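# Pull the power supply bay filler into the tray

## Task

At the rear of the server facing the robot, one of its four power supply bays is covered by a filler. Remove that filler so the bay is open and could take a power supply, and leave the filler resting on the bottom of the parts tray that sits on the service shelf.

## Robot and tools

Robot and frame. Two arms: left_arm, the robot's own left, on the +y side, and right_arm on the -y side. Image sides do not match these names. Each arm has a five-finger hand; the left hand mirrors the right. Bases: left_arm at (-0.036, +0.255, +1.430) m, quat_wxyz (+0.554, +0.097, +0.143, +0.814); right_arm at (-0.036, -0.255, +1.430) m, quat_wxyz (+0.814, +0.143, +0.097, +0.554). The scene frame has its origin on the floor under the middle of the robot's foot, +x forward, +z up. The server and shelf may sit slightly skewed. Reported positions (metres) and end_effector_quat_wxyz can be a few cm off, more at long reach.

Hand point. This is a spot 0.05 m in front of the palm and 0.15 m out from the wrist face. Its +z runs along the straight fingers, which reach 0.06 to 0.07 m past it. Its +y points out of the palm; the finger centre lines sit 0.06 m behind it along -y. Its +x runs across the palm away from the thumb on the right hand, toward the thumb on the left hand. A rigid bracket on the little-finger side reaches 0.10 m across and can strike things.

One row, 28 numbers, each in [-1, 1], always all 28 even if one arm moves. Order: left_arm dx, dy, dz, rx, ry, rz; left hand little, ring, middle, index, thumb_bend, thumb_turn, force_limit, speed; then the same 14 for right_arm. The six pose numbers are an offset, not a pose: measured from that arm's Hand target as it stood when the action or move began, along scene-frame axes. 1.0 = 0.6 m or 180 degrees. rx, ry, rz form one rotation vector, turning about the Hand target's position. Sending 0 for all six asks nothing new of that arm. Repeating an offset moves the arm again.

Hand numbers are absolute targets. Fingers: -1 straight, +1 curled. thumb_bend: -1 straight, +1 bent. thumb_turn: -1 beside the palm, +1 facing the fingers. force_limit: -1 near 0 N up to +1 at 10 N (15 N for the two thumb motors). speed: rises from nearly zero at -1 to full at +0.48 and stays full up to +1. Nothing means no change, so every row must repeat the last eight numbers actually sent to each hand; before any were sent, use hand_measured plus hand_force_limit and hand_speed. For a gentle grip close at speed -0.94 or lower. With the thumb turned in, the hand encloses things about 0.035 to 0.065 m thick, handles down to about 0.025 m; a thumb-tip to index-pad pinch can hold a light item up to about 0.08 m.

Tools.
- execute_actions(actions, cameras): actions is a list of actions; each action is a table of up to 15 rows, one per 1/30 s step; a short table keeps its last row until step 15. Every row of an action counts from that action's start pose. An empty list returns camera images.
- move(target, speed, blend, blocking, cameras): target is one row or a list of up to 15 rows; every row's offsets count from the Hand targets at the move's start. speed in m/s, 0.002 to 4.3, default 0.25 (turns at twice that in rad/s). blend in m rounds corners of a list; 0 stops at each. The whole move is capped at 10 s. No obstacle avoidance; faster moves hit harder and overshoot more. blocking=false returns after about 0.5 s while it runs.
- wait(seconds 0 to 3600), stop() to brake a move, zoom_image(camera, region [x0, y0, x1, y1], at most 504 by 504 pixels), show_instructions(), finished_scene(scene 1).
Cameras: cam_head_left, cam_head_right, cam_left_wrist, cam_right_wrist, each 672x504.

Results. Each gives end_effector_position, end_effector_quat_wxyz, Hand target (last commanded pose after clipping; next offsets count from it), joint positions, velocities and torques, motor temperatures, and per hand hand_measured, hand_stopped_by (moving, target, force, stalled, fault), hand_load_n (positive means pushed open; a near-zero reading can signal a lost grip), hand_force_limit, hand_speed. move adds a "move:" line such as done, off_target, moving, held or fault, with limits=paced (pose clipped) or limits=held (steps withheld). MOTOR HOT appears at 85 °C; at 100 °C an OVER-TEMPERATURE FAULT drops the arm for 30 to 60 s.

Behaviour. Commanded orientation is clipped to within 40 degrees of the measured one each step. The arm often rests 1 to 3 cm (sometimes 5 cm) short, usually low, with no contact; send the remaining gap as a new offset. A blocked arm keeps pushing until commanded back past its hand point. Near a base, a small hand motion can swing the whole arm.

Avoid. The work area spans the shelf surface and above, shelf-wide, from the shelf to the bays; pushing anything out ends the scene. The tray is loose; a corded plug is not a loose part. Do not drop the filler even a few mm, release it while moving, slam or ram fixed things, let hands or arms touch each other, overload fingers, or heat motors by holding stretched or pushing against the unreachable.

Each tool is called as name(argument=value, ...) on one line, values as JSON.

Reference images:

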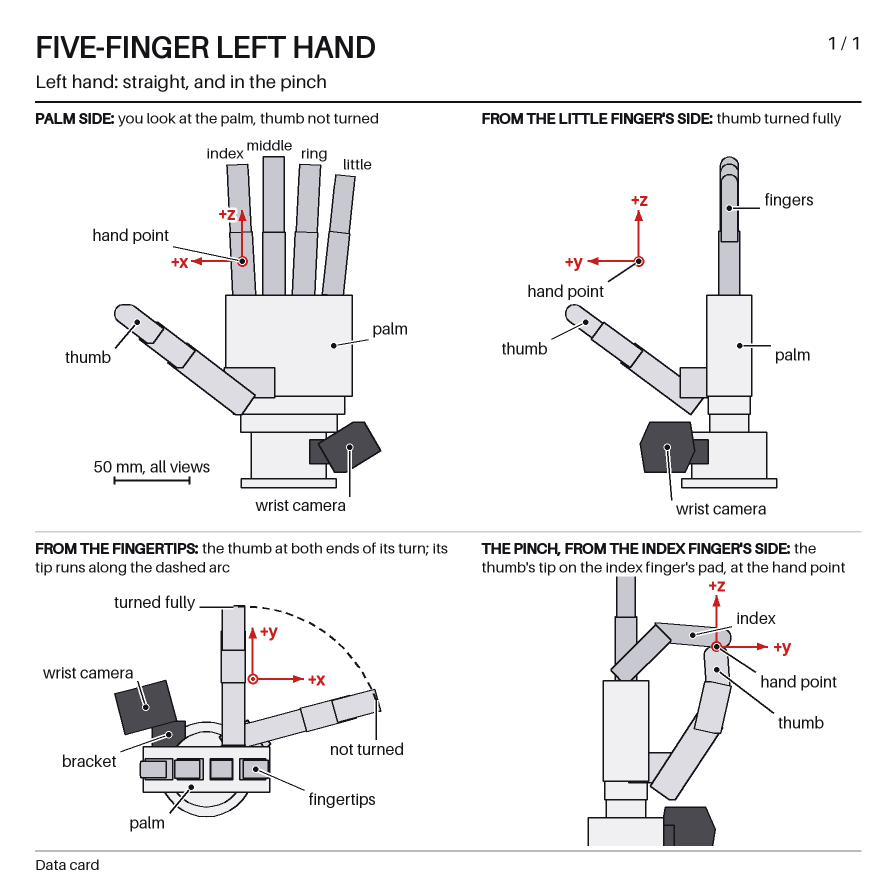

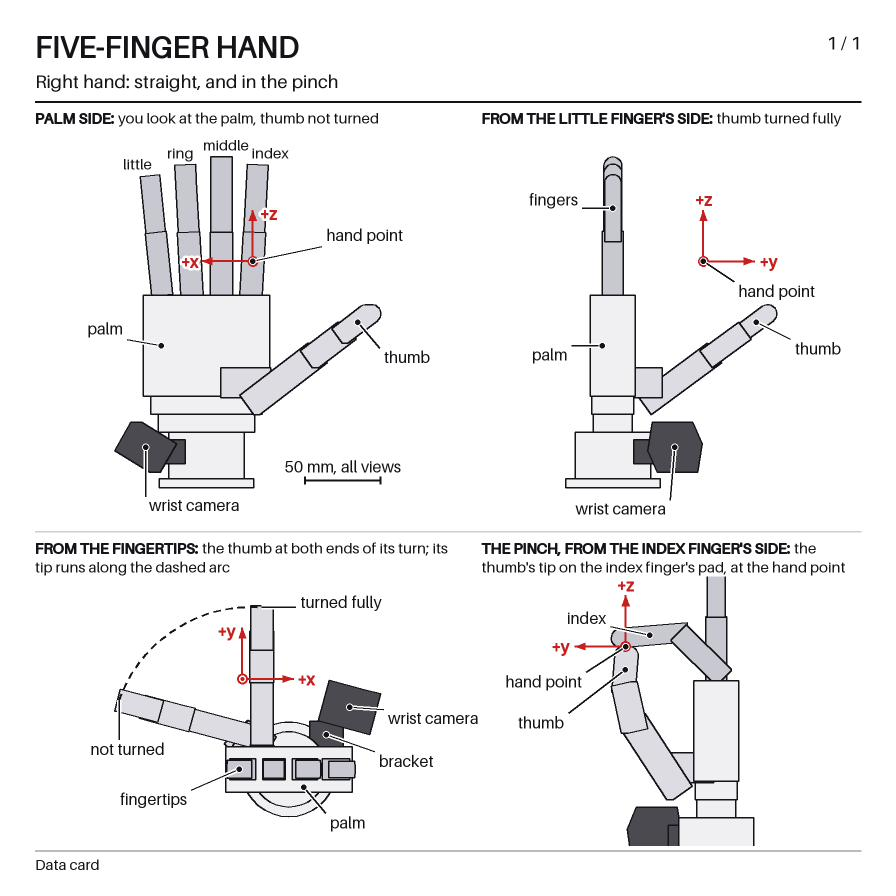

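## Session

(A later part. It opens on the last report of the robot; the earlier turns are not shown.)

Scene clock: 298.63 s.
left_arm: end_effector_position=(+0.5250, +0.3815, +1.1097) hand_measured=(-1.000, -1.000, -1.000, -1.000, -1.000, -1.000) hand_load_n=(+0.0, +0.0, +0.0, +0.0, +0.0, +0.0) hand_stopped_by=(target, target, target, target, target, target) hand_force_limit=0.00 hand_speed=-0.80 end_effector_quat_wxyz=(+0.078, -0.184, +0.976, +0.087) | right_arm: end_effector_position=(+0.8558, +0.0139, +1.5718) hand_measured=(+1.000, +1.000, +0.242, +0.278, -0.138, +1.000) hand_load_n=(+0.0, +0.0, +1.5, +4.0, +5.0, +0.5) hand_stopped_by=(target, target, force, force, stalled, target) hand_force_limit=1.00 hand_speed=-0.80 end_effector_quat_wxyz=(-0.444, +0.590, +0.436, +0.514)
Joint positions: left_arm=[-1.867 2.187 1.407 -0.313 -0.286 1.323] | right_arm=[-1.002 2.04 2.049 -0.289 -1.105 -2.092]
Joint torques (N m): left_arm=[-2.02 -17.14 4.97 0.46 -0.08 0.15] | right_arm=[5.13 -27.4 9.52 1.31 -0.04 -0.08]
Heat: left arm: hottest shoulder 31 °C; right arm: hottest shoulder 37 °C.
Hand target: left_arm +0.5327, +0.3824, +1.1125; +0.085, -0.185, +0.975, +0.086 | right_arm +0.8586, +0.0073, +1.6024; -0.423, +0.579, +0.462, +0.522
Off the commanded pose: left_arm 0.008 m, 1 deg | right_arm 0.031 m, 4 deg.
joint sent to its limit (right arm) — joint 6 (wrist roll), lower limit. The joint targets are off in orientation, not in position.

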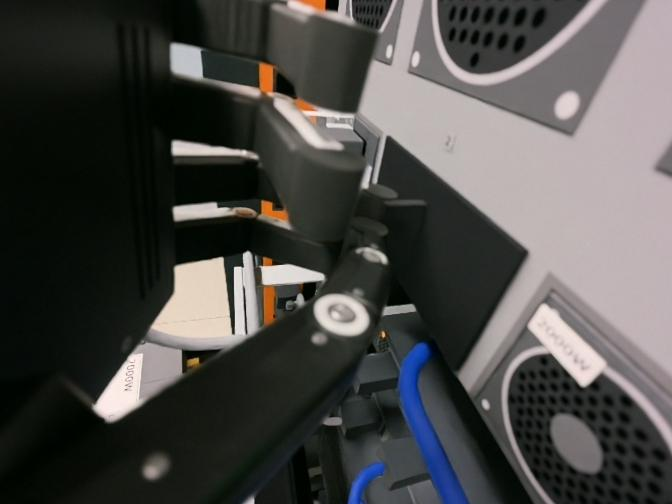

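execute_actions(actions=[[[0,0,0,0,0,0,-1,-1,-1,-1,-1,-1,0,-0.8,-0.004,0,0,0,0,0,1,1,0.12,0.12,-0.2,1,1.0,-0.6]]])

move(target=[[0,0,0,0,0,0,-1,-1,-1,-1,-1,-1,0,-0.8,-0.02,-0.012,-0.025,0,0,0,1,1,0.12,0.12,-0.2,1,1.0,-0.6],[0,0,0,0,0,0,-1,-1,-1,-1,-1,-1,0,-0.8,0.0415,-0.012,-0.0245,0,0,0,1,1,0.12,0.12,-0.2,1,1.0,-0.6]], speed=0.04, cameras=["cam_right_wrist"])

zoom_image(camera="cam_right_wrist", region=[300, 130, 460, 290])

Scene clock: 301.80 s.
left_arm: end_effector_position=(+0.5250, +0.3815, +1.1097) hand_measured=(-1.000, -1.000, -1.000, -1.000, -1.000, -1.000) hand_load_n=(+0.0, +0.0, +0.0, +0.0, +0.0, +0.0) hand_stopped_by=(target, target, target, target, target, target) hand_force_limit=0.00 hand_speed=-0.80 end_effector_quat_wxyz=(+0.078, -0.184, +0.976, +0.087) | right_arm: end_effector_position=(+0.8556, +0.0129, +1.5705) hand_measured=(+1.000, +1.000, +0.120, +0.120, -0.200, +1.000) hand_load_n=(+0.5, +0.0, +0.0, +0.0, +0.0, +0.5) hand_stopped_by=(target, target, target, target, target, target) hand_force_limit=1.00 hand_speed=-0.60 end_effector_quat_wxyz=(-0.441, +0.592, +0.435, +0.515)
Joint positions: left_arm=[-1.867 2.187 1.407 -0.313 -0.286 1.323] | right_arm=[-1.002 2.035 2.039 -0.282 -1.097 -2.092]
Joint torques (N m): left_arm=[-1.96 -17.14 4.94 0.44 -0.09 0.15] | right_arm=[5.42 -27.81 9.31 1.32 -0.37 -0.05]
Heat: left arm: hottest shoulder 31 °C; right arm: hottest shoulder 37 °C.
Hand target: left_arm +0.5327, +0.3824, +1.1125; +0.085, -0.185, +0.975, +0.086 | right_arm +0.8562, +0.0073, +1.6024; -0.423, +0.579, +0.462, +0.523
Off the commanded pose: left_arm 0.008 m, 1 deg | right_arm 0.032 m, 4 deg.
joint sent to its limit (right arm) — joint 6 (wrist roll), lower limit. The joint targets are off in orientation, not in position.

Scene clock: 304.13 s.
left_arm: end_effector_position=(+0.5250, +0.3815, +1.1097) hand_measured=(-1.000, -1.000, -1.000, -1.000, -1.000, -1.000) hand_load_n=(+0.0, +0.0, +0.0, +0.0, +0.0, +0.0) hand_stopped_by=(target, target, target, target, target, target) hand_force_limit=0.00 hand_speed=-0.80 end_effector_quat_wxyz=(+0.078, -0.184, +0.976, +0.087) | right_arm: end_effector_position=(+0.8625, +0.0092, +1.5762) hand_measured=(+1.000, +1.000, +0.120, +0.120, -0.200, +1.000) hand_load_n=(+0.0, +0.0, -0.5, +0.0, +0.0, +0.5) hand_stopped_by=(target, target, target, target, target, target) hand_force_limit=1.00 hand_speed=-0.60 end_effector_quat_wxyz=(-0.443, +0.584, +0.438, +0.520)
Joint positions: left_arm=[-1.867 2.187 1.407 -0.313 -0.286 1.323] | right_arm=[-1.01 2.052 2.076 -0.288 -1.119 -2.092]
Joint torques (N m): left_arm=[-2.02 -17.08 4.96 0.46 -0.08 0.15] | right_arm=[4.54 -23.06 15.31 0.46 -0.19 -0.09]
Heat: left arm: hottest shoulder 31 °C; right arm: hottest shoulder 37 °C.
Hand target: left_arm +0.5327, +0.3824, +1.1125; +0.085, -0.185, +0.975, +0.086 | right_arm +0.8811, +0.0002, +1.5878; -0.423, +0.579, +0.462, +0.523
Off the commanded pose: left_arm 0.008 m, 1 deg | right_arm 0.024 m, 4 deg.
joint sent to its limit (right arm) — joint 6 (wrist roll), lower limit. The joint targets are off in orientation, not in position.
move: off_target (right_arm)

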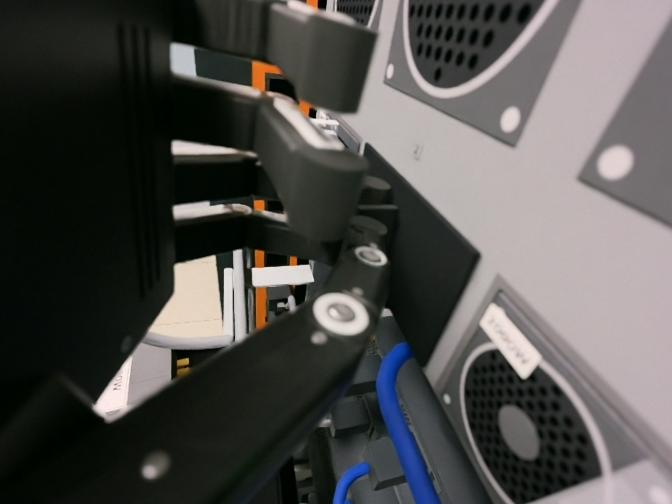

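Scaled by 3.150 from the camera's image (finer frame: 960x720).

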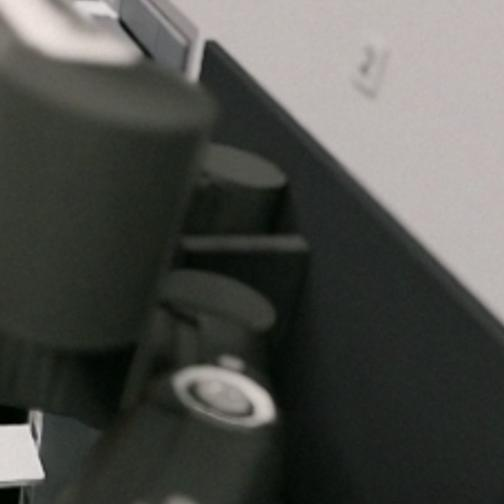

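move(target=[[0,0,0,0,0,0,-1,-1,-1,-1,-1,-1,0,-0.8,-0.055,0.012,0.010,0,0,0,1,1,0.12,0.12,-0.2,1,1.0,-0.6]], speed=0.05)

move(target=[[0,0,0,0,0,0,-1,-1,-1,-1,-1,-1,0,-0.8,0.01,-0.012,-0.010,0,0,0,1,1,0.12,0.12,-0.2,1,1.0,-0.6],[0,0,0,0,0,0,-1,-1,-1,-1,-1,-1,0,-0.8,0.057,-0.012,-0.010,0,0,0,1,1,0.12,0.12,-0.2,1,1.0,-0.6]], speed=0.04, blend=0.003, cameras=["cam_right_wrist"])

zoom_image(camera="cam_right_wrist", region=[300, 130, 460, 290])

Scene clock: 305.97 s.
left_arm: end_effector_position=(+0.5250, +0.3815, +1.1097) hand_measured=(-1.000, -1.000, -1.000, -1.000, -1.000, -1.000) hand_load_n=(+0.0, +0.0, +0.0, +0.0, +0.0, +0.0) hand_stopped_by=(target, target, target, target, target, target) hand_force_limit=0.00 hand_speed=-0.80 end_effector_quat_wxyz=(+0.078, -0.184, +0.976, +0.087) | right_arm: end_effector_position=(+0.8492, +0.0062, +1.5636) hand_measured=(+1.000, +1.000, +0.120, +0.120, -0.200, +1.000) hand_load_n=(+0.0, +0.0, +0.0, +0.0, +0.0, +0.0) hand_stopped_by=(target, target, target, target, target, target) hand_force_limit=1.00 hand_speed=-0.60 end_effector_quat_wxyz=(-0.438, +0.594, +0.434, +0.517)
Joint positions: left_arm=[-1.867 2.187 1.407 -0.313 -0.286 1.323] | right_arm=[-1.01 2.014 1.983 -0.243 -1.097 -2.092]
Joint torques (N m): left_arm=[-2.08 -17.08 4.96 0.43 -0.08 0.16] | right_arm=[5.71 -26.58 9.32 1.18 -0.38 -0.08]
Heat: left arm: hottest shoulder 31 °C; right arm: hottest shoulder 37 °C.
Hand target: left_arm +0.5327, +0.3824, +1.1125; +0.085, -0.185, +0.975, +0.086 | right_arm +0.8480, +0.0075, +1.5937; -0.423, +0.579, +0.462, +0.522
Off the commanded pose: left_arm 0.008 m, 1 deg | right_arm 0.030 m, 4 deg.
joint sent to its limit (right arm) — joint 6 (wrist roll), lower limit. The joint targets are off in orientation, not in position.
move: off_target (right_arm)

Scene clock: 307.77 s.
left_arm: end_effector_position=(+0.5250, +0.3815, +1.1097) hand_measured=(-1.000, -1.000, -1.000, -1.000, -1.000, -1.000) hand_load_n=(+0.0, +0.0, +0.0, +0.0, +0.0, +0.0) hand_stopped_by=(target, target, target, target, target, target) hand_force_limit=0.00 hand_speed=-0.80 end_effector_quat_wxyz=(+0.078, -0.184, +0.976, +0.087) | right_arm: end_effector_position=(+0.8625, +0.0092, +1.5738) hand_measured=(+1.000, +1.000, +0.120, +0.120, -0.200, +1.000) hand_load_n=(+0.0, +0.0, -1.0, +0.0, +0.0, +0.0) hand_stopped_by=(target, target, target, target, target, target) hand_force_limit=1.00 hand_speed=-0.60 end_effector_quat_wxyz=(-0.444, +0.586, +0.437, +0.518)
Joint positions: left_arm=[-1.867 2.187 1.407 -0.313 -0.286 1.323] | right_arm=[-1.011 2.055 2.079 -0.293 -1.118 -2.092]
Joint torques (N m): left_arm=[-2.02 -17.14 4.96 0.44 -0.09 0.14] | right_arm=[4.54 -22.59 15.71 0.54 -0.21 -0.06]
Heat: left arm: hottest shoulder 31 °C; right arm: hottest shoulder 37 °C.
Hand target: left_arm +0.5327, +0.3824, +1.1125; +0.085, -0.185, +0.975, +0.086 | right_arm +0.8823, +0.0000, +1.5876; -0.423, +0.579, +0.462, +0.522
Off the commanded pose: left_arm 0.008 m, 1 deg | right_arm 0.026 m, 4 deg.
joint sent to its limit (right arm) — joint 6 (wrist roll), lower limit. The joint targets are off in orientation, not in position.
move: off_target (right_arm)

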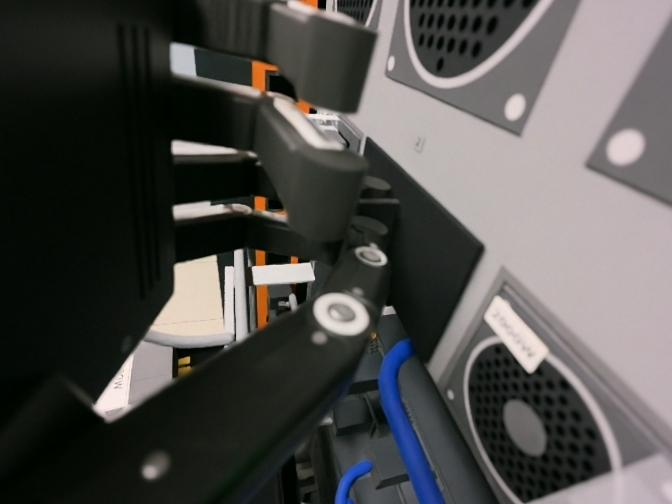

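Scaled by 3.150 from the camera's image (finer frame: 960x720).

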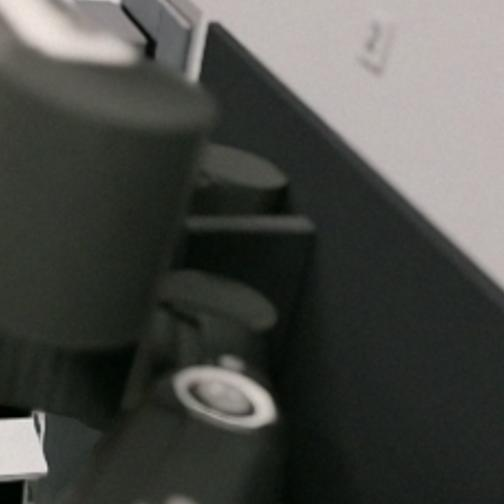

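execute_actions(actions=[[[0,0,0,0,0,0,-1,-1,-1,-1,-1,-1,0,-0.8,0,0.010,0.003,0,0,0,1,1,0.12,0.12,-0.15,1,0.8,-0.2]],[[0,0,0,0,0,0,-1,-1,-1,-1,-1,-1,0,-0.8,0,0.003,0.005,0,0,0,1,1,0.8,0.8,-0.15,1,0.2,-0.8]]], cameras=["cam_right_wrist"])

zoom_image(camera="cam_right_wrist", region=[300, 130, 460, 290])

Scene clock: 309.33 s.
left_arm: end_effector_position=(+0.5250, +0.3815, +1.1097) hand_measured=(-1.000, -1.000, -1.000, -1.000, -1.000, -1.000) hand_load_n=(+0.0, +0.0, +0.0, +0.0, +0.0, +0.0) hand_stopped_by=(target, target, target, target, target, target) hand_force_limit=0.00 hand_speed=-0.80 end_effector_quat_wxyz=(+0.078, -0.184, +0.976, +0.087) | right_arm: end_effector_position=(+0.8629, +0.0107, +1.5736) hand_measured=(+1.000, +1.000, +0.208, +0.228, -0.150, +1.000) hand_load_n=(+0.0, +0.0, +6.0, +6.5, +3.5, +0.0) hand_stopped_by=(target, target, force, force, target, target) hand_force_limit=0.20 hand_speed=-0.80 end_effector_quat_wxyz=(-0.445, +0.589, +0.436, +0.515)
Joint positions: left_arm=[-1.867 2.187 1.407 -0.313 -0.286 1.323] | right_arm=[-1.008 2.058 2.087 -0.306 -1.114 -2.092]
Joint torques (N m): left_arm=[-2.08 -17.14 4.96 0.46 -0.09 0.16] | right_arm=[5.07 -22.83 16.02 0.73 0.06 -0.07]
Heat: left arm: hottest shoulder 31 °C; right arm: hottest shoulder 37 °C.
Hand target: left_arm +0.5327, +0.3824, +1.1125; +0.085, -0.185, +0.975, +0.086 | right_arm +0.8823, +0.0079, +1.5926; -0.423, +0.579, +0.462, +0.522
Off the commanded pose: left_arm 0.008 m, 1 deg | right_arm 0.027 m, 4 deg.
joint sent to its limit (right arm) — joint 6 (wrist roll), lower limit. The joint targets are off in orientation, not in position.

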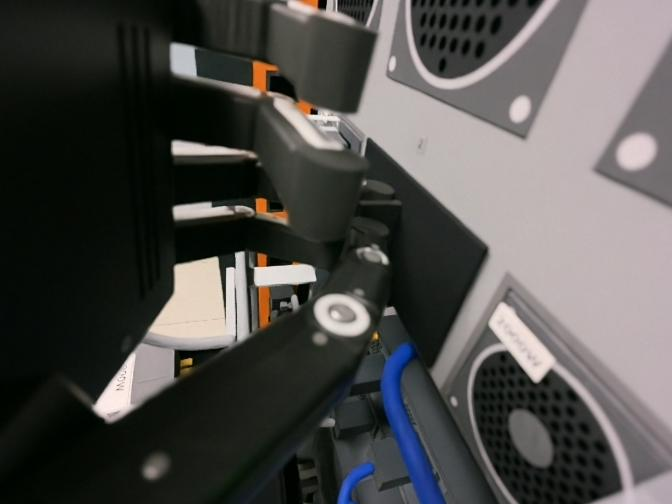

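Scaled by 3.150 from the camera's image (finer frame: 960x720).

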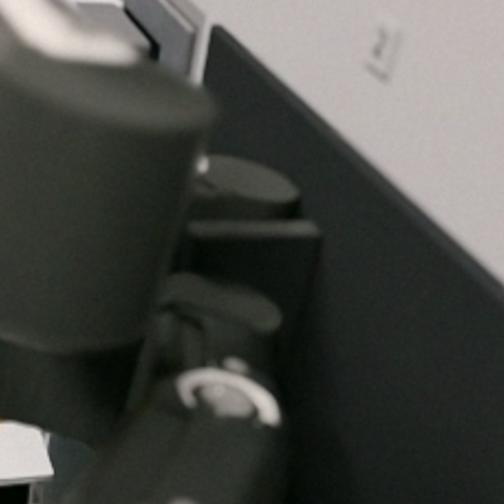

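execute_actions(actions=[[[0,0,0,0,0,0,-1,-1,-1,-1,-1,-1,0,-0.8,0.002,0,0,0,0,0,1,1,0.88,0.88,-0.15,1,1.0,-0.8]]], cameras=["cam_right_wrist"])

zoom_image(camera="cam_right_wrist", region=[300, 130, 460, 290])

Scene clock: 310.30 s.
left_arm: end_effector_position=(+0.5250, +0.3815, +1.1097) hand_measured=(-1.000, -1.000, -1.000, -1.000, -1.000, -1.000) hand_load_n=(+0.0, +0.0, +0.0, +0.0, +0.0, +0.0) hand_stopped_by=(target, target, target, target, target, target) hand_force_limit=0.00 hand_speed=-0.80 end_effector_quat_wxyz=(+0.078, -0.184, +0.976, +0.087) | right_arm: end_effector_position=(+0.8628, +0.0117, +1.5735) hand_measured=(+1.000, +1.000, +0.240, +0.258, -0.152, +1.000) hand_load_n=(+0.0, +0.0, +11.5, +10.5, +8.0, +0.5) hand_stopped_by=(target, target, force, force, target, target) hand_force_limit=1.00 hand_speed=-0.80 end_effector_quat_wxyz=(-0.446, +0.589, +0.436, +0.514)
Joint positions: left_arm=[-1.867 2.187 1.407 -0.313 -0.286 1.323] | right_arm=[-1.007 2.06 2.092 -0.312 -1.114 -2.092]
Joint torques (N m): left_arm=[-2.02 -17.14 4.96 0.47 -0.08 0.15] | right_arm=[5.19 -22.65 16.17 0.84 0.06 -0.1]
Heat: left arm: hottest shoulder 31 °C; right arm: hottest shoulder 37 °C.
Hand target: left_arm +0.5327, +0.3824, +1.1125; +0.085, -0.185, +0.975, +0.086 | right_arm +0.8835, +0.0080, +1.5924; -0.423, +0.579, +0.462, +0.522
Off the commanded pose: left_arm 0.008 m, 1 deg | right_arm 0.028 m, 4 deg.
joint sent to its limit (right arm) — joint 6 (wrist roll), lower limit. The joint targets are off in orientation, not in position.

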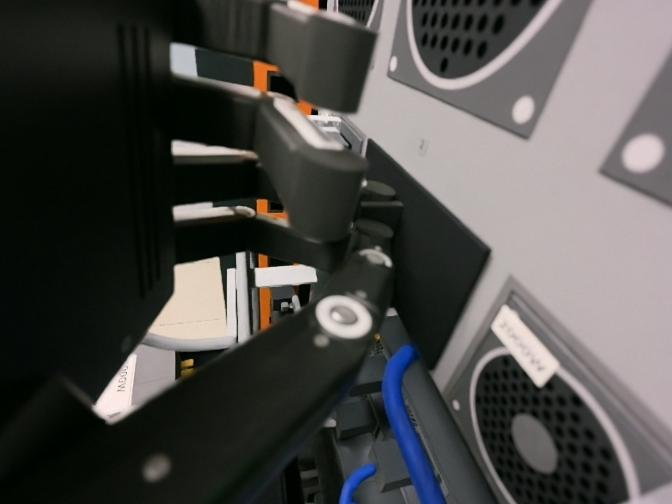

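Scaled by 3.150 from the camera's image (finer frame: 960x720).

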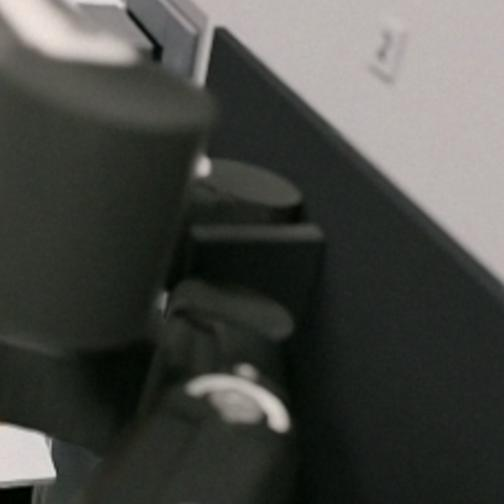

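execute_actions(actions=[[[0,0,0,0,0,0,-1,-1,-1,-1,-1,-1,0,-0.8,0,0,0,0,0,0,1,1,0.88,0.88,-0.13,1,1.0,-0.8]],[[0,0,0,0,0,0,-1,-1,-1,-1,-1,-1,0,-0.8,-0.012,0,0.008,0,0,0,1,1,0.88,0.88,-0.13,1,1.0,-0.8]],[[0,0,0,0,0,0,-1,-1,-1,-1,-1,-1,0,-0.8,-0.012,0,0.008,0,0,0,1,1,0.88,0.88,-0.13,1,1.0,-0.8]]], cameras=["cam_right_wrist"])

zoom_image(camera="cam_right_wrist", region=[300, 130, 460, 290])

Scene clock: 312.33 s.
left_arm: end_effector_position=(+0.5250, +0.3815, +1.1097) hand_measured=(-1.000, -1.000, -1.000, -1.000, -1.000, -1.000) hand_load_n=(+0.0, +0.0, +0.0, +0.0, +0.0, -0.5) hand_stopped_by=(target, target, target, target, target, target) hand_force_limit=0.00 hand_speed=-0.80 end_effector_quat_wxyz=(+0.078, -0.184, +0.976, +0.087) | right_arm: end_effector_position=(+0.8629, +0.0117, +1.5735) hand_measured=(+1.000, +1.000, +0.240, +0.258, -0.138, +1.000) hand_load_n=(+0.0, +0.0, +12.0, +11.0, +10.0, +1.0) hand_stopped_by=(target, target, force, force, target, target) hand_force_limit=1.00 hand_speed=-0.80 end_effector_quat_wxyz=(-0.446, +0.589, +0.436, +0.514)
Joint positions: left_arm=[-1.867 2.187 1.407 -0.313 -0.286 1.323] | right_arm=[-1.007 2.06 2.092 -0.312 -1.114 -2.092]
Joint torques (N m): left_arm=[-2.08 -17.08 4.97 0.46 -0.08 0.16] | right_arm=[5.48 -26.81 10.78 1.24 0.2 -0.09]
Heat: left arm: hottest shoulder 31 °C; right arm: hottest shoulder 37 °C.
Hand target: left_arm +0.5327, +0.3824, +1.1125; +0.085, -0.185, +0.975, +0.086 | right_arm +0.8691, +0.0080, +1.6020; -0.423, +0.579, +0.462, +0.522
Off the commanded pose: left_arm 0.008 m, 1 deg | right_arm 0.029 m, 4 deg.
joint sent to its limit (right arm) — joint 6 (wrist roll), lower limit. The joint targets are off in orientation, not in position.

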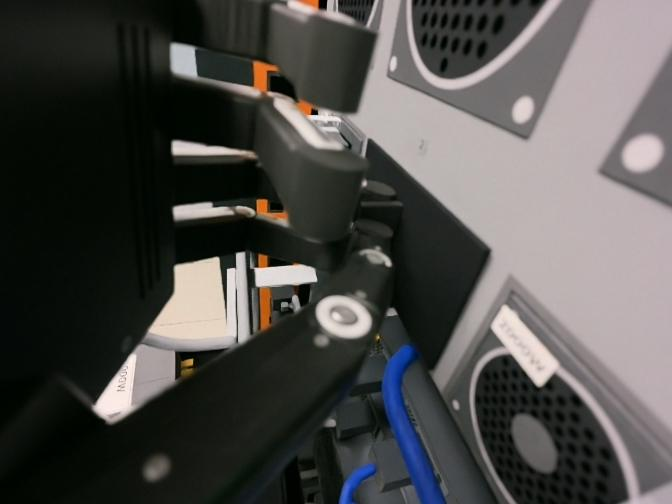

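Scaled by 3.150 from the camera's image (finer frame: 960x720).

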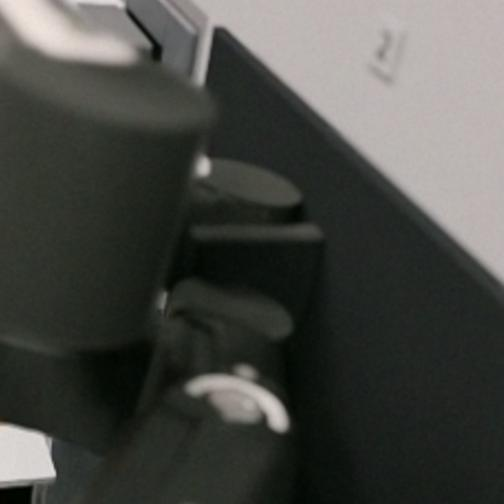

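Grip is deep and firm. Continuing the pull in small steps.

execute_actions(actions=[[[0,0,0,0,0,0,-1,-1,-1,-1,-1,-1,0,-0.8,-0.010,0,0,0,0,0,1,1,0.88,0.88,-0.13,1,1.0,-0.8]],[[0,0,0,0,0,0,-1,-1,-1,-1,-1,-1,0,-0.8,-0.006,0,0,0,0,0,1,1,0.88,0.88,-0.13,1,1.0,-0.8]]], cameras=["cam_right_wrist"])

zoom_image(camera="cam_right_wrist", region=[300, 130, 460, 290])

Scene clock: 313.73 s.
left_arm: end_effector_position=(+0.5250, +0.3815, +1.1097) hand_measured=(-1.000, -1.000, -1.000, -1.000, -1.000, -1.000) hand_load_n=(+0.0, +0.0, +0.0, +0.0, +0.0, +0.0) hand_stopped_by=(target, target, target, target, target, target) hand_force_limit=0.00 hand_speed=-0.80 end_effector_quat_wxyz=(+0.078, -0.184, +0.976, +0.087) | right_arm: end_effector_position=(+0.8615, +0.0121, +1.5737) hand_measured=(+1.000, +1.000, +0.240, +0.258, -0.138, +1.000) hand_load_n=(+0.0, +0.0, +11.5, +11.0, +11.0, +1.0) hand_stopped_by=(target, target, force, force, target, target) hand_force_limit=1.00 hand_speed=-0.80 end_effector_quat_wxyz=(-0.438, +0.590, +0.436, +0.519)
Joint positions: left_arm=[-1.867 2.187 1.407 -0.313 -0.286 1.323] | right_arm=[-1.004 2.048 2.065 -0.284 -1.098 -2.092]
Joint torques (N m): left_arm=[-1.96 -17.2 4.97 0.44 -0.08 0.15] | right_arm=[5.48 -27.63 8.88 1.06 -0.34 -0.09]
Heat: left arm: hottest shoulder 31 °C; right arm: hottest shoulder 37 °C.
Hand target: left_arm +0.5327, +0.3824, +1.1125; +0.085, -0.185, +0.975, +0.086 | right_arm +0.8595, +0.0079, +1.6020; -0.423, +0.579, +0.462, +0.522
Off the commanded pose: left_arm 0.008 m, 1 deg | right_arm 0.029 m, 4 deg.
joint sent to its limit (right arm) — joint 6 (wrist roll), lower limit. The joint targets are off in orientation, not in position.

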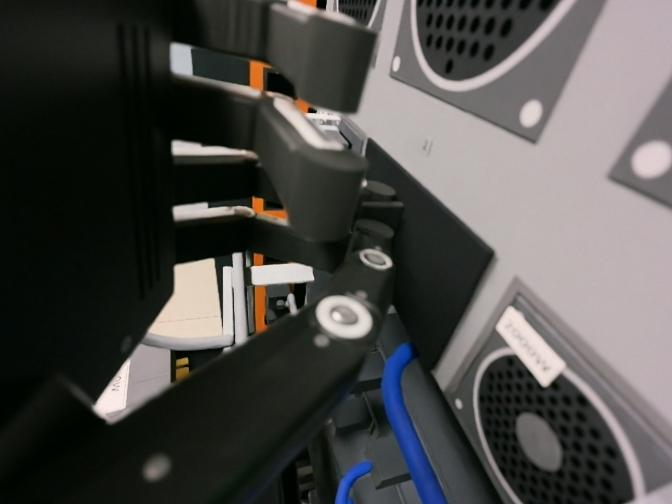

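Scaled by 3.150 from the camera's image (finer frame: 960x720).

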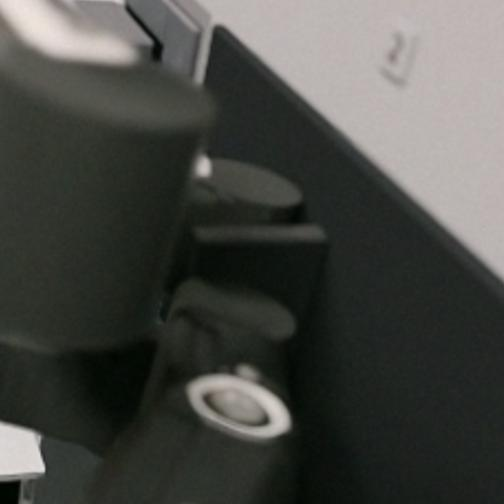

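execute_actions(actions=[[[0,0,0,0,0,0,-1,-1,-1,-1,-1,-1,0,-0.8,-0.004,0,0,0,0,0,1,1,0.88,0.88,-0.13,1,1.0,-0.8]],[[0,0,0,0,0,0,-1,-1,-1,-1,-1,-1,0,-0.8,-0.004,0,0,0,0,0,1,1,0.88,0.88,-0.13,1,1.0,-0.8]]], cameras=["cam_right_wrist"])

zoom_image(camera="cam_right_wrist", region=[300, 130, 460, 290])

Scene clock: 315.17 s.
left_arm: end_effector_position=(+0.5250, +0.3815, +1.1097) hand_measured=(-1.000, -1.000, -1.000, -1.000, -1.000, -1.000) hand_load_n=(+0.0, +0.0, +0.0, +0.0, +0.0, +0.0) hand_stopped_by=(target, target, target, target, target, target) hand_force_limit=0.00 hand_speed=-0.80 end_effector_quat_wxyz=(+0.078, -0.184, +0.976, +0.087) | right_arm: end_effector_position=(+0.8589, +0.0121, +1.5738) hand_measured=(+1.000, +1.000, +0.240, +0.258, -0.138, +1.000) hand_load_n=(+0.0, +0.0, +11.0, +10.0, +12.5, +0.5) hand_stopped_by=(target, target, force, force, target, target) hand_force_limit=1.00 hand_speed=-0.80 end_effector_quat_wxyz=(-0.436, +0.590, +0.437, +0.521)
Joint positions: left_arm=[-1.867 2.187 1.407 -0.313 -0.286 1.323] | right_arm=[-1.002 2.037 2.042 -0.267 -1.093 -2.092]
Joint torques (N m): left_arm=[-2.2 -17.14 4.93 0.46 -0.09 0.16] | right_arm=[5.71 -27.93 8.64 0.83 -0.53 -0.09]
Heat: left arm: hottest shoulder 31 °C; right arm: hottest shoulder 37 °C.
Hand target: left_arm +0.5327, +0.3824, +1.1125; +0.085, -0.185, +0.975, +0.086 | right_arm +0.8546, +0.0079, +1.6021; -0.423, +0.579, +0.462, +0.522
Off the commanded pose: left_arm 0.008 m, 1 deg | right_arm 0.029 m, 3 deg.
joint sent to its limit (right arm) — joint 6 (wrist roll), lower limit. The joint targets are off in orientation, not in position.

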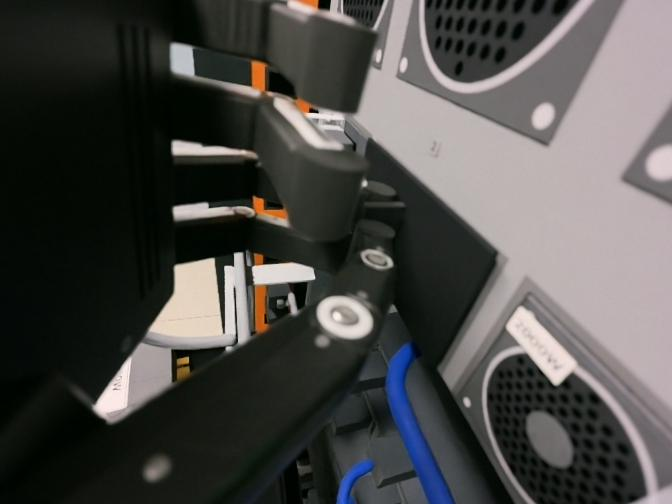

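Scaled by 3.150 from the camera's image (finer frame: 960x720).

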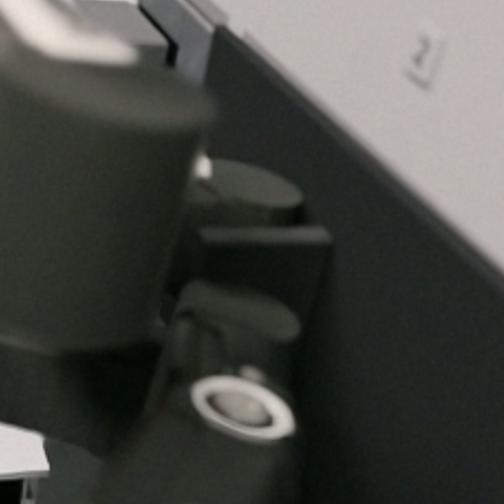

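execute_actions(actions=[[[0,0,0,0,0,0,-1,-1,-1,-1,-1,-1,0,-0.8,-0.003,0,0,0,0,0,1,1,0.88,0.88,-0.13,1,1.0,-0.8]]], cameras=["cam_right_wrist"])

zoom_image(camera="cam_right_wrist", region=[300, 130, 460, 290])

Scene clock: 316.10 s.
left_arm: end_effector_position=(+0.5250, +0.3815, +1.1097) hand_measured=(-1.000, -1.000, -1.000, -1.000, -1.000, -1.000) hand_load_n=(+0.0, +0.0, +0.0, +0.0, +0.0, +0.0) hand_stopped_by=(target, target, target, target, target, target) hand_force_limit=0.00 hand_speed=-0.80 end_effector_quat_wxyz=(+0.078, -0.184, +0.976, +0.087) | right_arm: end_effector_position=(+0.8583, +0.0122, +1.5735) hand_measured=(+1.000, +1.000, +0.240, +0.258, -0.138, +1.000) hand_load_n=(+0.0, +0.0, +10.5, +9.5, +13.5, +1.0) hand_stopped_by=(target, target, force, force, target, target) hand_force_limit=1.00 hand_speed=-0.80 end_effector_quat_wxyz=(-0.434, +0.590, +0.437, +0.522)
Joint positions: left_arm=[-1.867 2.187 1.407 -0.313 -0.286 1.323] | right_arm=[-1.002 2.034 2.035 -0.26 -1.089 -2.092]
Joint torques (N m): left_arm=[-1.96 -17.08 4.94 0.46 -0.09 0.16] | right_arm=[5.19 -27.99 8.46 0.79 -0.64 -0.07]
Heat: left arm: hottest shoulder 31 °C; right arm: hottest shoulder 37 °C.
Hand target: left_arm +0.5327, +0.3824, +1.1125; +0.085, -0.185, +0.975, +0.086 | right_arm +0.8529, +0.0080, +1.6019; -0.423, +0.579, +0.462, +0.522
Off the commanded pose: left_arm 0.008 m, 1 deg | right_arm 0.029 m, 3 deg.
joint sent to its limit (right arm) — joint 6 (wrist roll), lower limit. The joint targets are off in orientation, not in position.

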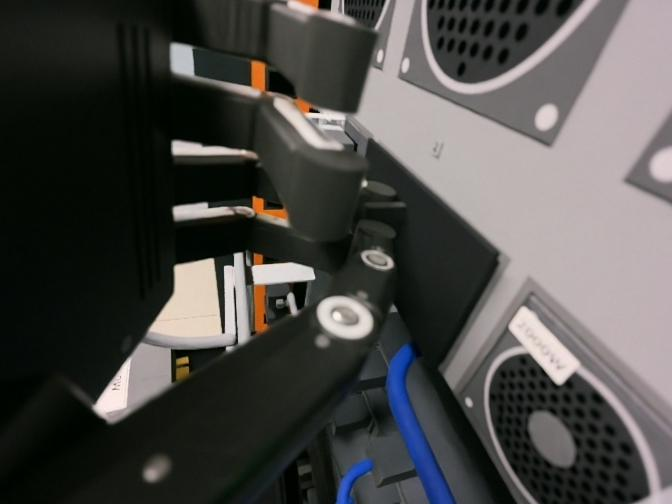

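Scaled by 3.150 from the camera's image (finer frame: 960x720).

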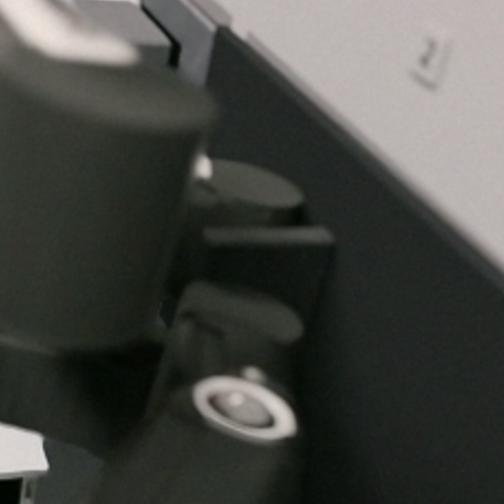

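execute_actions(actions=[[[0,0,0,0,0,0,-1,-1,-1,-1,-1,-1,0,-0.8,0,0.006,0,0,0,0,1,1,0.88,0.88,-0.13,1,1.0,-0.8],[0,0,0,0,0,0,-1,-1,-1,-1,-1,-1,0,-0.8,0,0.012,0,0,0,0,1,1,0.88,0.88,-0.13,1,1.0,-0.8],[0,0,0,0,0,0,-1,-1,-1,-1,-1,-1,0,-0.8,0,0.015,0,0,0,0,1,1,0.88,0.88,-0.13,1,1.0,-0.8],[0,0,0,0,0,0,-1,-1,-1,-1,-1,-1,0,-0.8,0,0.01,0,0,0,0,1,1,0.88,0.88,-0.13,1,1.0,-0.8],[0,0,0,0,0,0,-1,-1,-1,-1,-1,-1,0,-0.8,0,0,0,0,0,0,1,1,0.88,0.88,-0.13,1,1.0,-0.8],[0,0,0,0,0,0,-1,-1,-1,-1,-1,-1,0,-0.8,0,-0.01,0,0,0,0,1,1,0.88,0.88,-0.13,1,1.0,-0.8],[0,0,0,0,0,0,-1,-1,-1,-1,-1,-1,0,-0.8,0,-0.015,0,0,0,0,1,1,0.88,0.88,-0.13,1,1.0,-0.8],[0,0,0,0,0,0,-1,-1,-1,-1,-1,-1,0,-0.8,0,-0.012,0,0,0,0,1,1,0.88,0.88,-0.13,1,1.0,-0.8],[0,0,0,0,0,0,-1,-1,-1,-1,-1,-1,0,-0.8,0,-0.006,0,0,0,0,1,1,0.88,0.88,-0.13,1,1.0,-0.8],[0,0,0,0,0,0,-1,-1,-1,-1,-1,-1,0,-0.8,0,0,0,0,0,0,1,1,0.88,0.88,-0.13,1,1.0,-0.8]]], cameras=["cam_right_wrist"])

zoom_image(camera="cam_right_wrist", region=[300, 130, 460, 290])

Scene clock: 317.37 s.
left_arm: end_effector_position=(+0.5250, +0.3815, +1.1097) hand_measured=(-1.000, -1.000, -1.000, -1.000, -1.000, -1.000) hand_load_n=(+0.0, +0.0, +0.0, +0.0, +0.0, +0.0) hand_stopped_by=(target, target, target, target, target, target) hand_force_limit=0.00 hand_speed=-0.80 end_effector_quat_wxyz=(+0.078, -0.184, +0.976, +0.087) | right_arm: end_effector_position=(+0.8572, +0.0127, +1.5736) hand_measured=(+1.000, +1.000, +0.240, +0.258, -0.138, +1.000) hand_load_n=(+0.5, +0.0, +10.5, +9.5, +13.0, +0.5) hand_stopped_by=(target, target, force, force, target, target) hand_force_limit=1.00 hand_speed=-0.80 end_effector_quat_wxyz=(-0.435, +0.590, +0.437, +0.522)
Joint positions: left_arm=[-1.867 2.187 1.407 -0.313 -0.286 1.323] | right_arm=[-1.001 2.031 2.031 -0.26 -1.089 -2.092]
Joint torques (N m): left_arm=[-2.02 -17.08 4.97 0.44 -0.08 0.16] | right_arm=[5.3 -27.81 8.62 0.77 -0.61 -0.09]
Heat: left arm: hottest shoulder 31 °C; right arm: hottest shoulder 37 °C.
Hand target: left_arm +0.5327, +0.3824, +1.1125; +0.085, -0.185, +0.975, +0.086 | right_arm +0.8529, +0.0079, +1.6019; -0.423, +0.579, +0.462, +0.522
Off the commanded pose: left_arm 0.008 m, 1 deg | right_arm 0.029 m, 3 deg.
joint sent to its limit (right arm) — joint 6 (wrist roll), lower limit. The joint targets are off in orientation, not in position.

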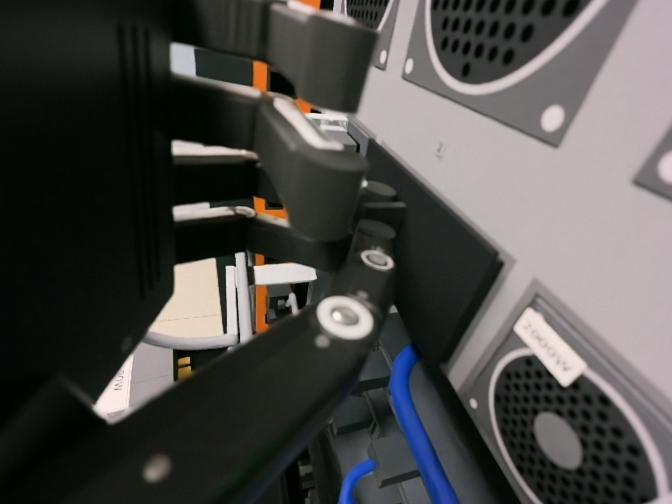

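Scaled by 3.150 from the camera's image (finer frame: 960x720).

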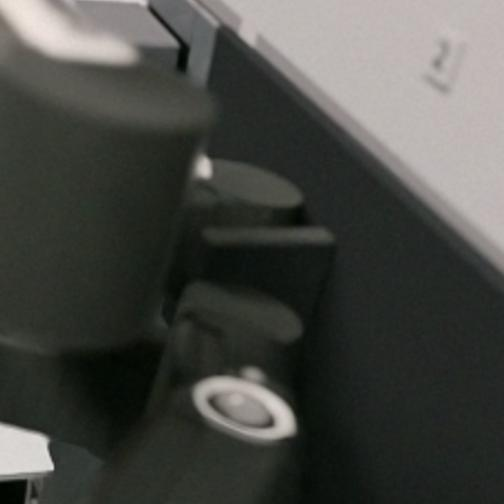

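execute_actions(actions=[[[0,0,0,0,0,0,-1,-1,-1,-1,-1,-1,0,-0.8,0,0.006,0,0,0,0,1,1,0.88,0.88,-0.13,1,1.0,-0.8],[0,0,0,0,0,0,-1,-1,-1,-1,-1,-1,0,-0.8,0,0.012,0,0,0,0,1,1,0.88,0.88,-0.13,1,1.0,-0.8],[0,0,0,0,0,0,-1,-1,-1,-1,-1,-1,0,-0.8,0,0.015,0,0,0,0,1,1,0.88,0.88,-0.13,1,1.0,-0.8],[0,0,0,0,0,0,-1,-1,-1,-1,-1,-1,0,-0.8,0,0.01,0,0,0,0,1,1,0.88,0.88,-0.13,1,1.0,-0.8],[0,0,0,0,0,0,-1,-1,-1,-1,-1,-1,0,-0.8,0,0,0,0,0,0,1,1,0.88,0.88,-0.13,1,1.0,-0.8],[0,0,0,0,0,0,-1,-1,-1,-1,-1,-1,0,-0.8,-0.001,-0.01,0,0,0,0,1,1,0.88,0.88,-0.13,1,1.0,-0.8],[0,0,0,0,0,0,-1,-1,-1,-1,-1,-1,0,-0.8,-0.001,-0.015,0,0,0,0,1,1,0.88,0.88,-0.13,1,1.0,-0.8],[0,0,0,0,0,0,-1,-1,-1,-1,-1,-1,0,-0.8,-0.001,-0.012,0,0,0,0,1,1,0.88,0.88,-0.13,1,1.0,-0.8],[0,0,0,0,0,0,-1,-1,-1,-1,-1,-1,0,-0.8,-0.001,-0.006,0,0,0,0,1,1,0.88,0.88,-0.13,1,1.0,-0.8],[0,0,0,0,0,0,-1,-1,-1,-1,-1,-1,0,-0.8,-0.001,0,0,0,0,0,1,1,0.88,0.88,-0.13,1,1.0,-0.8]]], cameras=["cam_right_wrist"])

zoom_image(camera="cam_right_wrist", region=[300, 130, 460, 290])

Scene clock: 318.60 s.
left_arm: end_effector_position=(+0.5250, +0.3815, +1.1097) hand_measured=(-1.000, -1.000, -1.000, -1.000, -1.000, -1.000) hand_load_n=(+0.0, +0.0, +0.0, +0.0, +0.0, +0.0) hand_stopped_by=(target, target, target, target, target, target) hand_force_limit=0.00 hand_speed=-0.80 end_effector_quat_wxyz=(+0.078, -0.184, +0.976, +0.087) | right_arm: end_effector_position=(+0.8568, +0.0131, +1.5738) hand_measured=(+1.000, +1.000, +0.240, +0.258, -0.140, +1.000) hand_load_n=(+0.0, +0.0, +10.0, +8.5, +14.0, +1.0) hand_stopped_by=(target, target, force, force, target, target) hand_force_limit=1.00 hand_speed=-0.80 end_effector_quat_wxyz=(-0.435, +0.590, +0.437, +0.522)
Joint positions: left_arm=[-1.867 2.187 1.407 -0.313 -0.286 1.323] | right_arm=[-1 2.03 2.029 -0.259 -1.088 -2.092]
Joint torques (N m): left_arm=[-2.08 -17.14 4.97 0.47 -0.08 0.15] | right_arm=[5.3 -27.87 8.57 0.84 -0.67 -0.08]
Heat: left arm: hottest shoulder 31 °C; right arm: hottest shoulder 37 °C.
Hand target: left_arm +0.5327, +0.3824, +1.1125; +0.085, -0.185, +0.975, +0.086 | right_arm +0.8523, +0.0079, +1.6020; -0.423, +0.579, +0.462, +0.522
Off the commanded pose: left_arm 0.008 m, 1 deg | right_arm 0.029 m, 3 deg.
joint sent to its limit (right arm) — joint 6 (wrist roll), lower limit. The joint targets are off in orientation, not in position.

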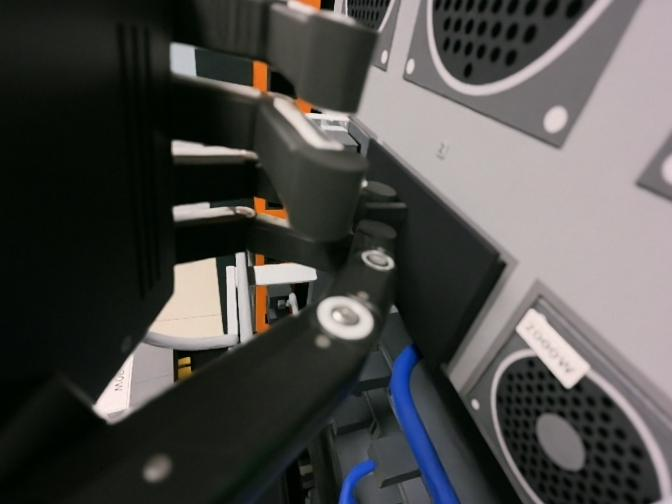

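Scaled by 3.150 from the camera's image (finer frame: 960x720).

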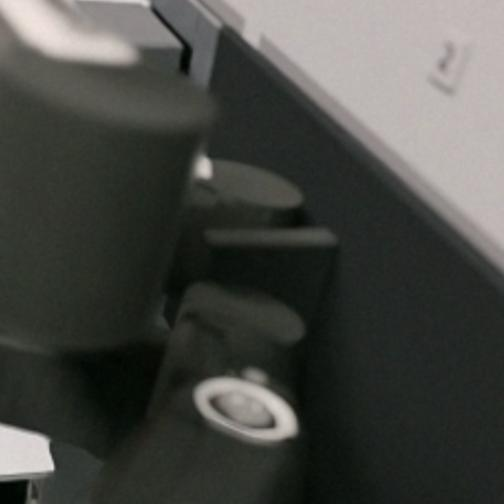

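execute_actions(actions=[[[0,0,0,0,0,0,-1,-1,-1,-1,-1,-1,0,-0.8,0.009,0,0,0,0,0,1,1,0.88,0.88,-0.13,1,1.0,-0.8]],[[0,0,0,0,0,0,-1,-1,-1,-1,-1,-1,0,-0.8,0.009,0,-0.003,0,0,0,1,1,0.88,0.88,-0.13,1,1.0,-0.8]],[[0,0,0,0,0,0,-1,-1,-1,-1,-1,-1,0,-0.8,0.003,0,-0.003,0,0,0,1,1,0.12,0.12,-0.13,1,1.0,-0.6]]], cameras=["cam_right_wrist"])

zoom_image(camera="cam_right_wrist", region=[300, 130, 460, 290])

zoom_image(camera="cam_right_wrist", region=[430, 200, 550, 320])

Scene clock: 320.80 s.
left_arm: end_effector_position=(+0.5250, +0.3815, +1.1097) hand_measured=(-1.000, -1.000, -1.000, -1.000, -1.000, -1.000) hand_load_n=(+0.0, +0.0, +0.0, +0.5, +0.0, +0.0) hand_stopped_by=(target, target, target, target, target, target) hand_force_limit=0.00 hand_speed=-0.80 end_effector_quat_wxyz=(+0.078, -0.184, +0.976, +0.087) | right_arm: end_effector_position=(+0.8561, +0.0091, +1.5710) hand_measured=(+1.000, +1.000, +0.120, +0.120, -0.136, +1.000) hand_load_n=(+0.0, +0.0, +0.0, +0.0, +0.0, +0.0) hand_stopped_by=(target, target, target, target, target, target) hand_force_limit=1.00 hand_speed=-0.60 end_effector_quat_wxyz=(-0.437, +0.593, +0.435, +0.518)
Joint positions: left_arm=[-1.867 2.187 1.407 -0.313 -0.286 1.323] | right_arm=[-1.006 2.03 2.029 -0.271 -1.095 -2.092]
Joint torques (N m): left_arm=[-2.08 -17.14 4.98 0.47 -0.08 0.16] | right_arm=[5.6 -25.35 13.34 0.54 -0.51 -0.07]
Heat: left arm: hottest shoulder 31 °C; right arm: hottest shoulder 37 °C.
Hand target: left_arm +0.5327, +0.3824, +1.1125; +0.085, -0.185, +0.975, +0.086 | right_arm +0.8649, +0.0080, +1.5984; -0.423, +0.579, +0.462, +0.522
Off the commanded pose: left_arm 0.008 m, 1 deg | right_arm 0.029 m, 4 deg.
joint sent to its limit (right arm) — joint 6 (wrist roll), lower limit. The joint targets are off in orientation, not in position.

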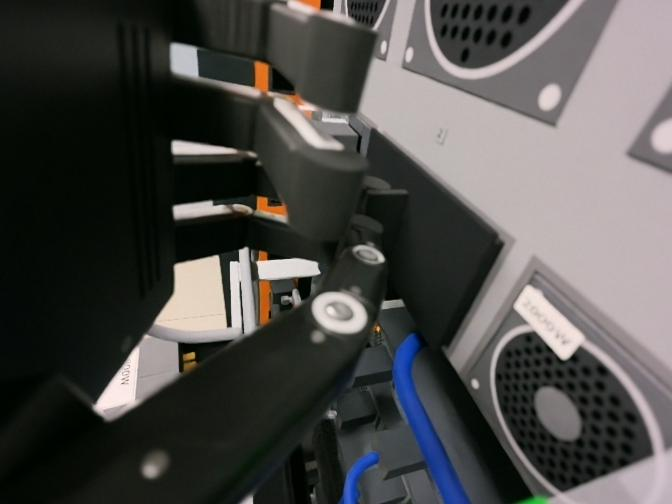

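Scaled by 3.150 from the camera's image (finer frame: 960x720).

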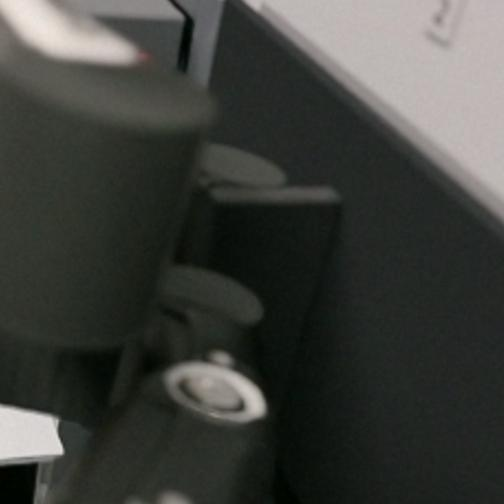

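Scaled by 4.200 from the camera's image (finer frame: 960x720).

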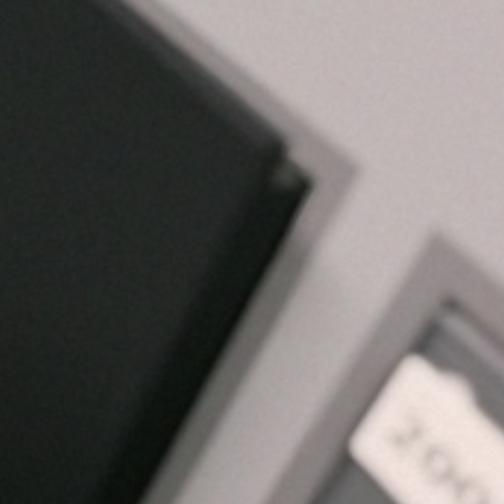

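execute_actions(actions=[[[0,0,0,0,0,0,-1,-1,-1,-1,-1,-1,0,-0.8,0.009,0,-0.005,0,0,0,1,1,0.12,0.12,-0.2,1,1.0,-0.6]],[[0,0,0,0,0,0,-1,-1,-1,-1,-1,-1,0,-0.8,0.003,0,-0.003,0,0,0,1,1,0.12,0.12,-0.2,1,1.0,-0.6]]])

Scene clock: 322.40 s.
left_arm: end_effector_position=(+0.5250, +0.3815, +1.1097) hand_measured=(-1.000, -1.000, -1.000, -1.000, -1.000, -1.000) hand_load_n=(+0.0, +0.0, +0.0, +0.0, +0.0, +0.0) hand_stopped_by=(target, target, target, target, target, target) hand_force_limit=0.00 hand_speed=-0.80 end_effector_quat_wxyz=(+0.078, -0.184, +0.976, +0.087) | right_arm: end_effector_position=(+0.8572, +0.0089, +1.5744) hand_measured=(+1.000, +1.000, +0.120, +0.120, -0.200, +1.000) hand_load_n=(+0.0, +0.0, +0.0, +0.0, +0.0, +0.0) hand_stopped_by=(target, target, target, target, target, target) hand_force_limit=1.00 hand_speed=-0.60 end_effector_quat_wxyz=(-0.438, +0.592, +0.435, +0.519)
Joint positions: left_arm=[-1.867 2.187 1.407 -0.313 -0.286 1.323] | right_arm=[-1.006 2.03 2.037 -0.277 -1.096 -2.092]
Joint torques (N m): left_arm=[-2.02 -17.08 4.97 0.46 -0.09 0.15] | right_arm=[5.01 -23.12 15.38 0.5 -0.53 -0.07]
Heat: left arm: hottest shoulder 31 °C; right arm: hottest shoulder 37 °C.
Hand target: left_arm +0.5327, +0.3824, +1.1125; +0.085, -0.185, +0.975, +0.086 | right_arm +0.8720, +0.0080, +1.5935; -0.423, +0.579, +0.462, +0.522
Off the commanded pose: left_arm 0.008 m, 1 deg | right_arm 0.024 m, 4 deg.
joint sent to its limit (right arm) — joint 6 (wrist roll), lower limit. The joint targets are off in orientation, not in position.


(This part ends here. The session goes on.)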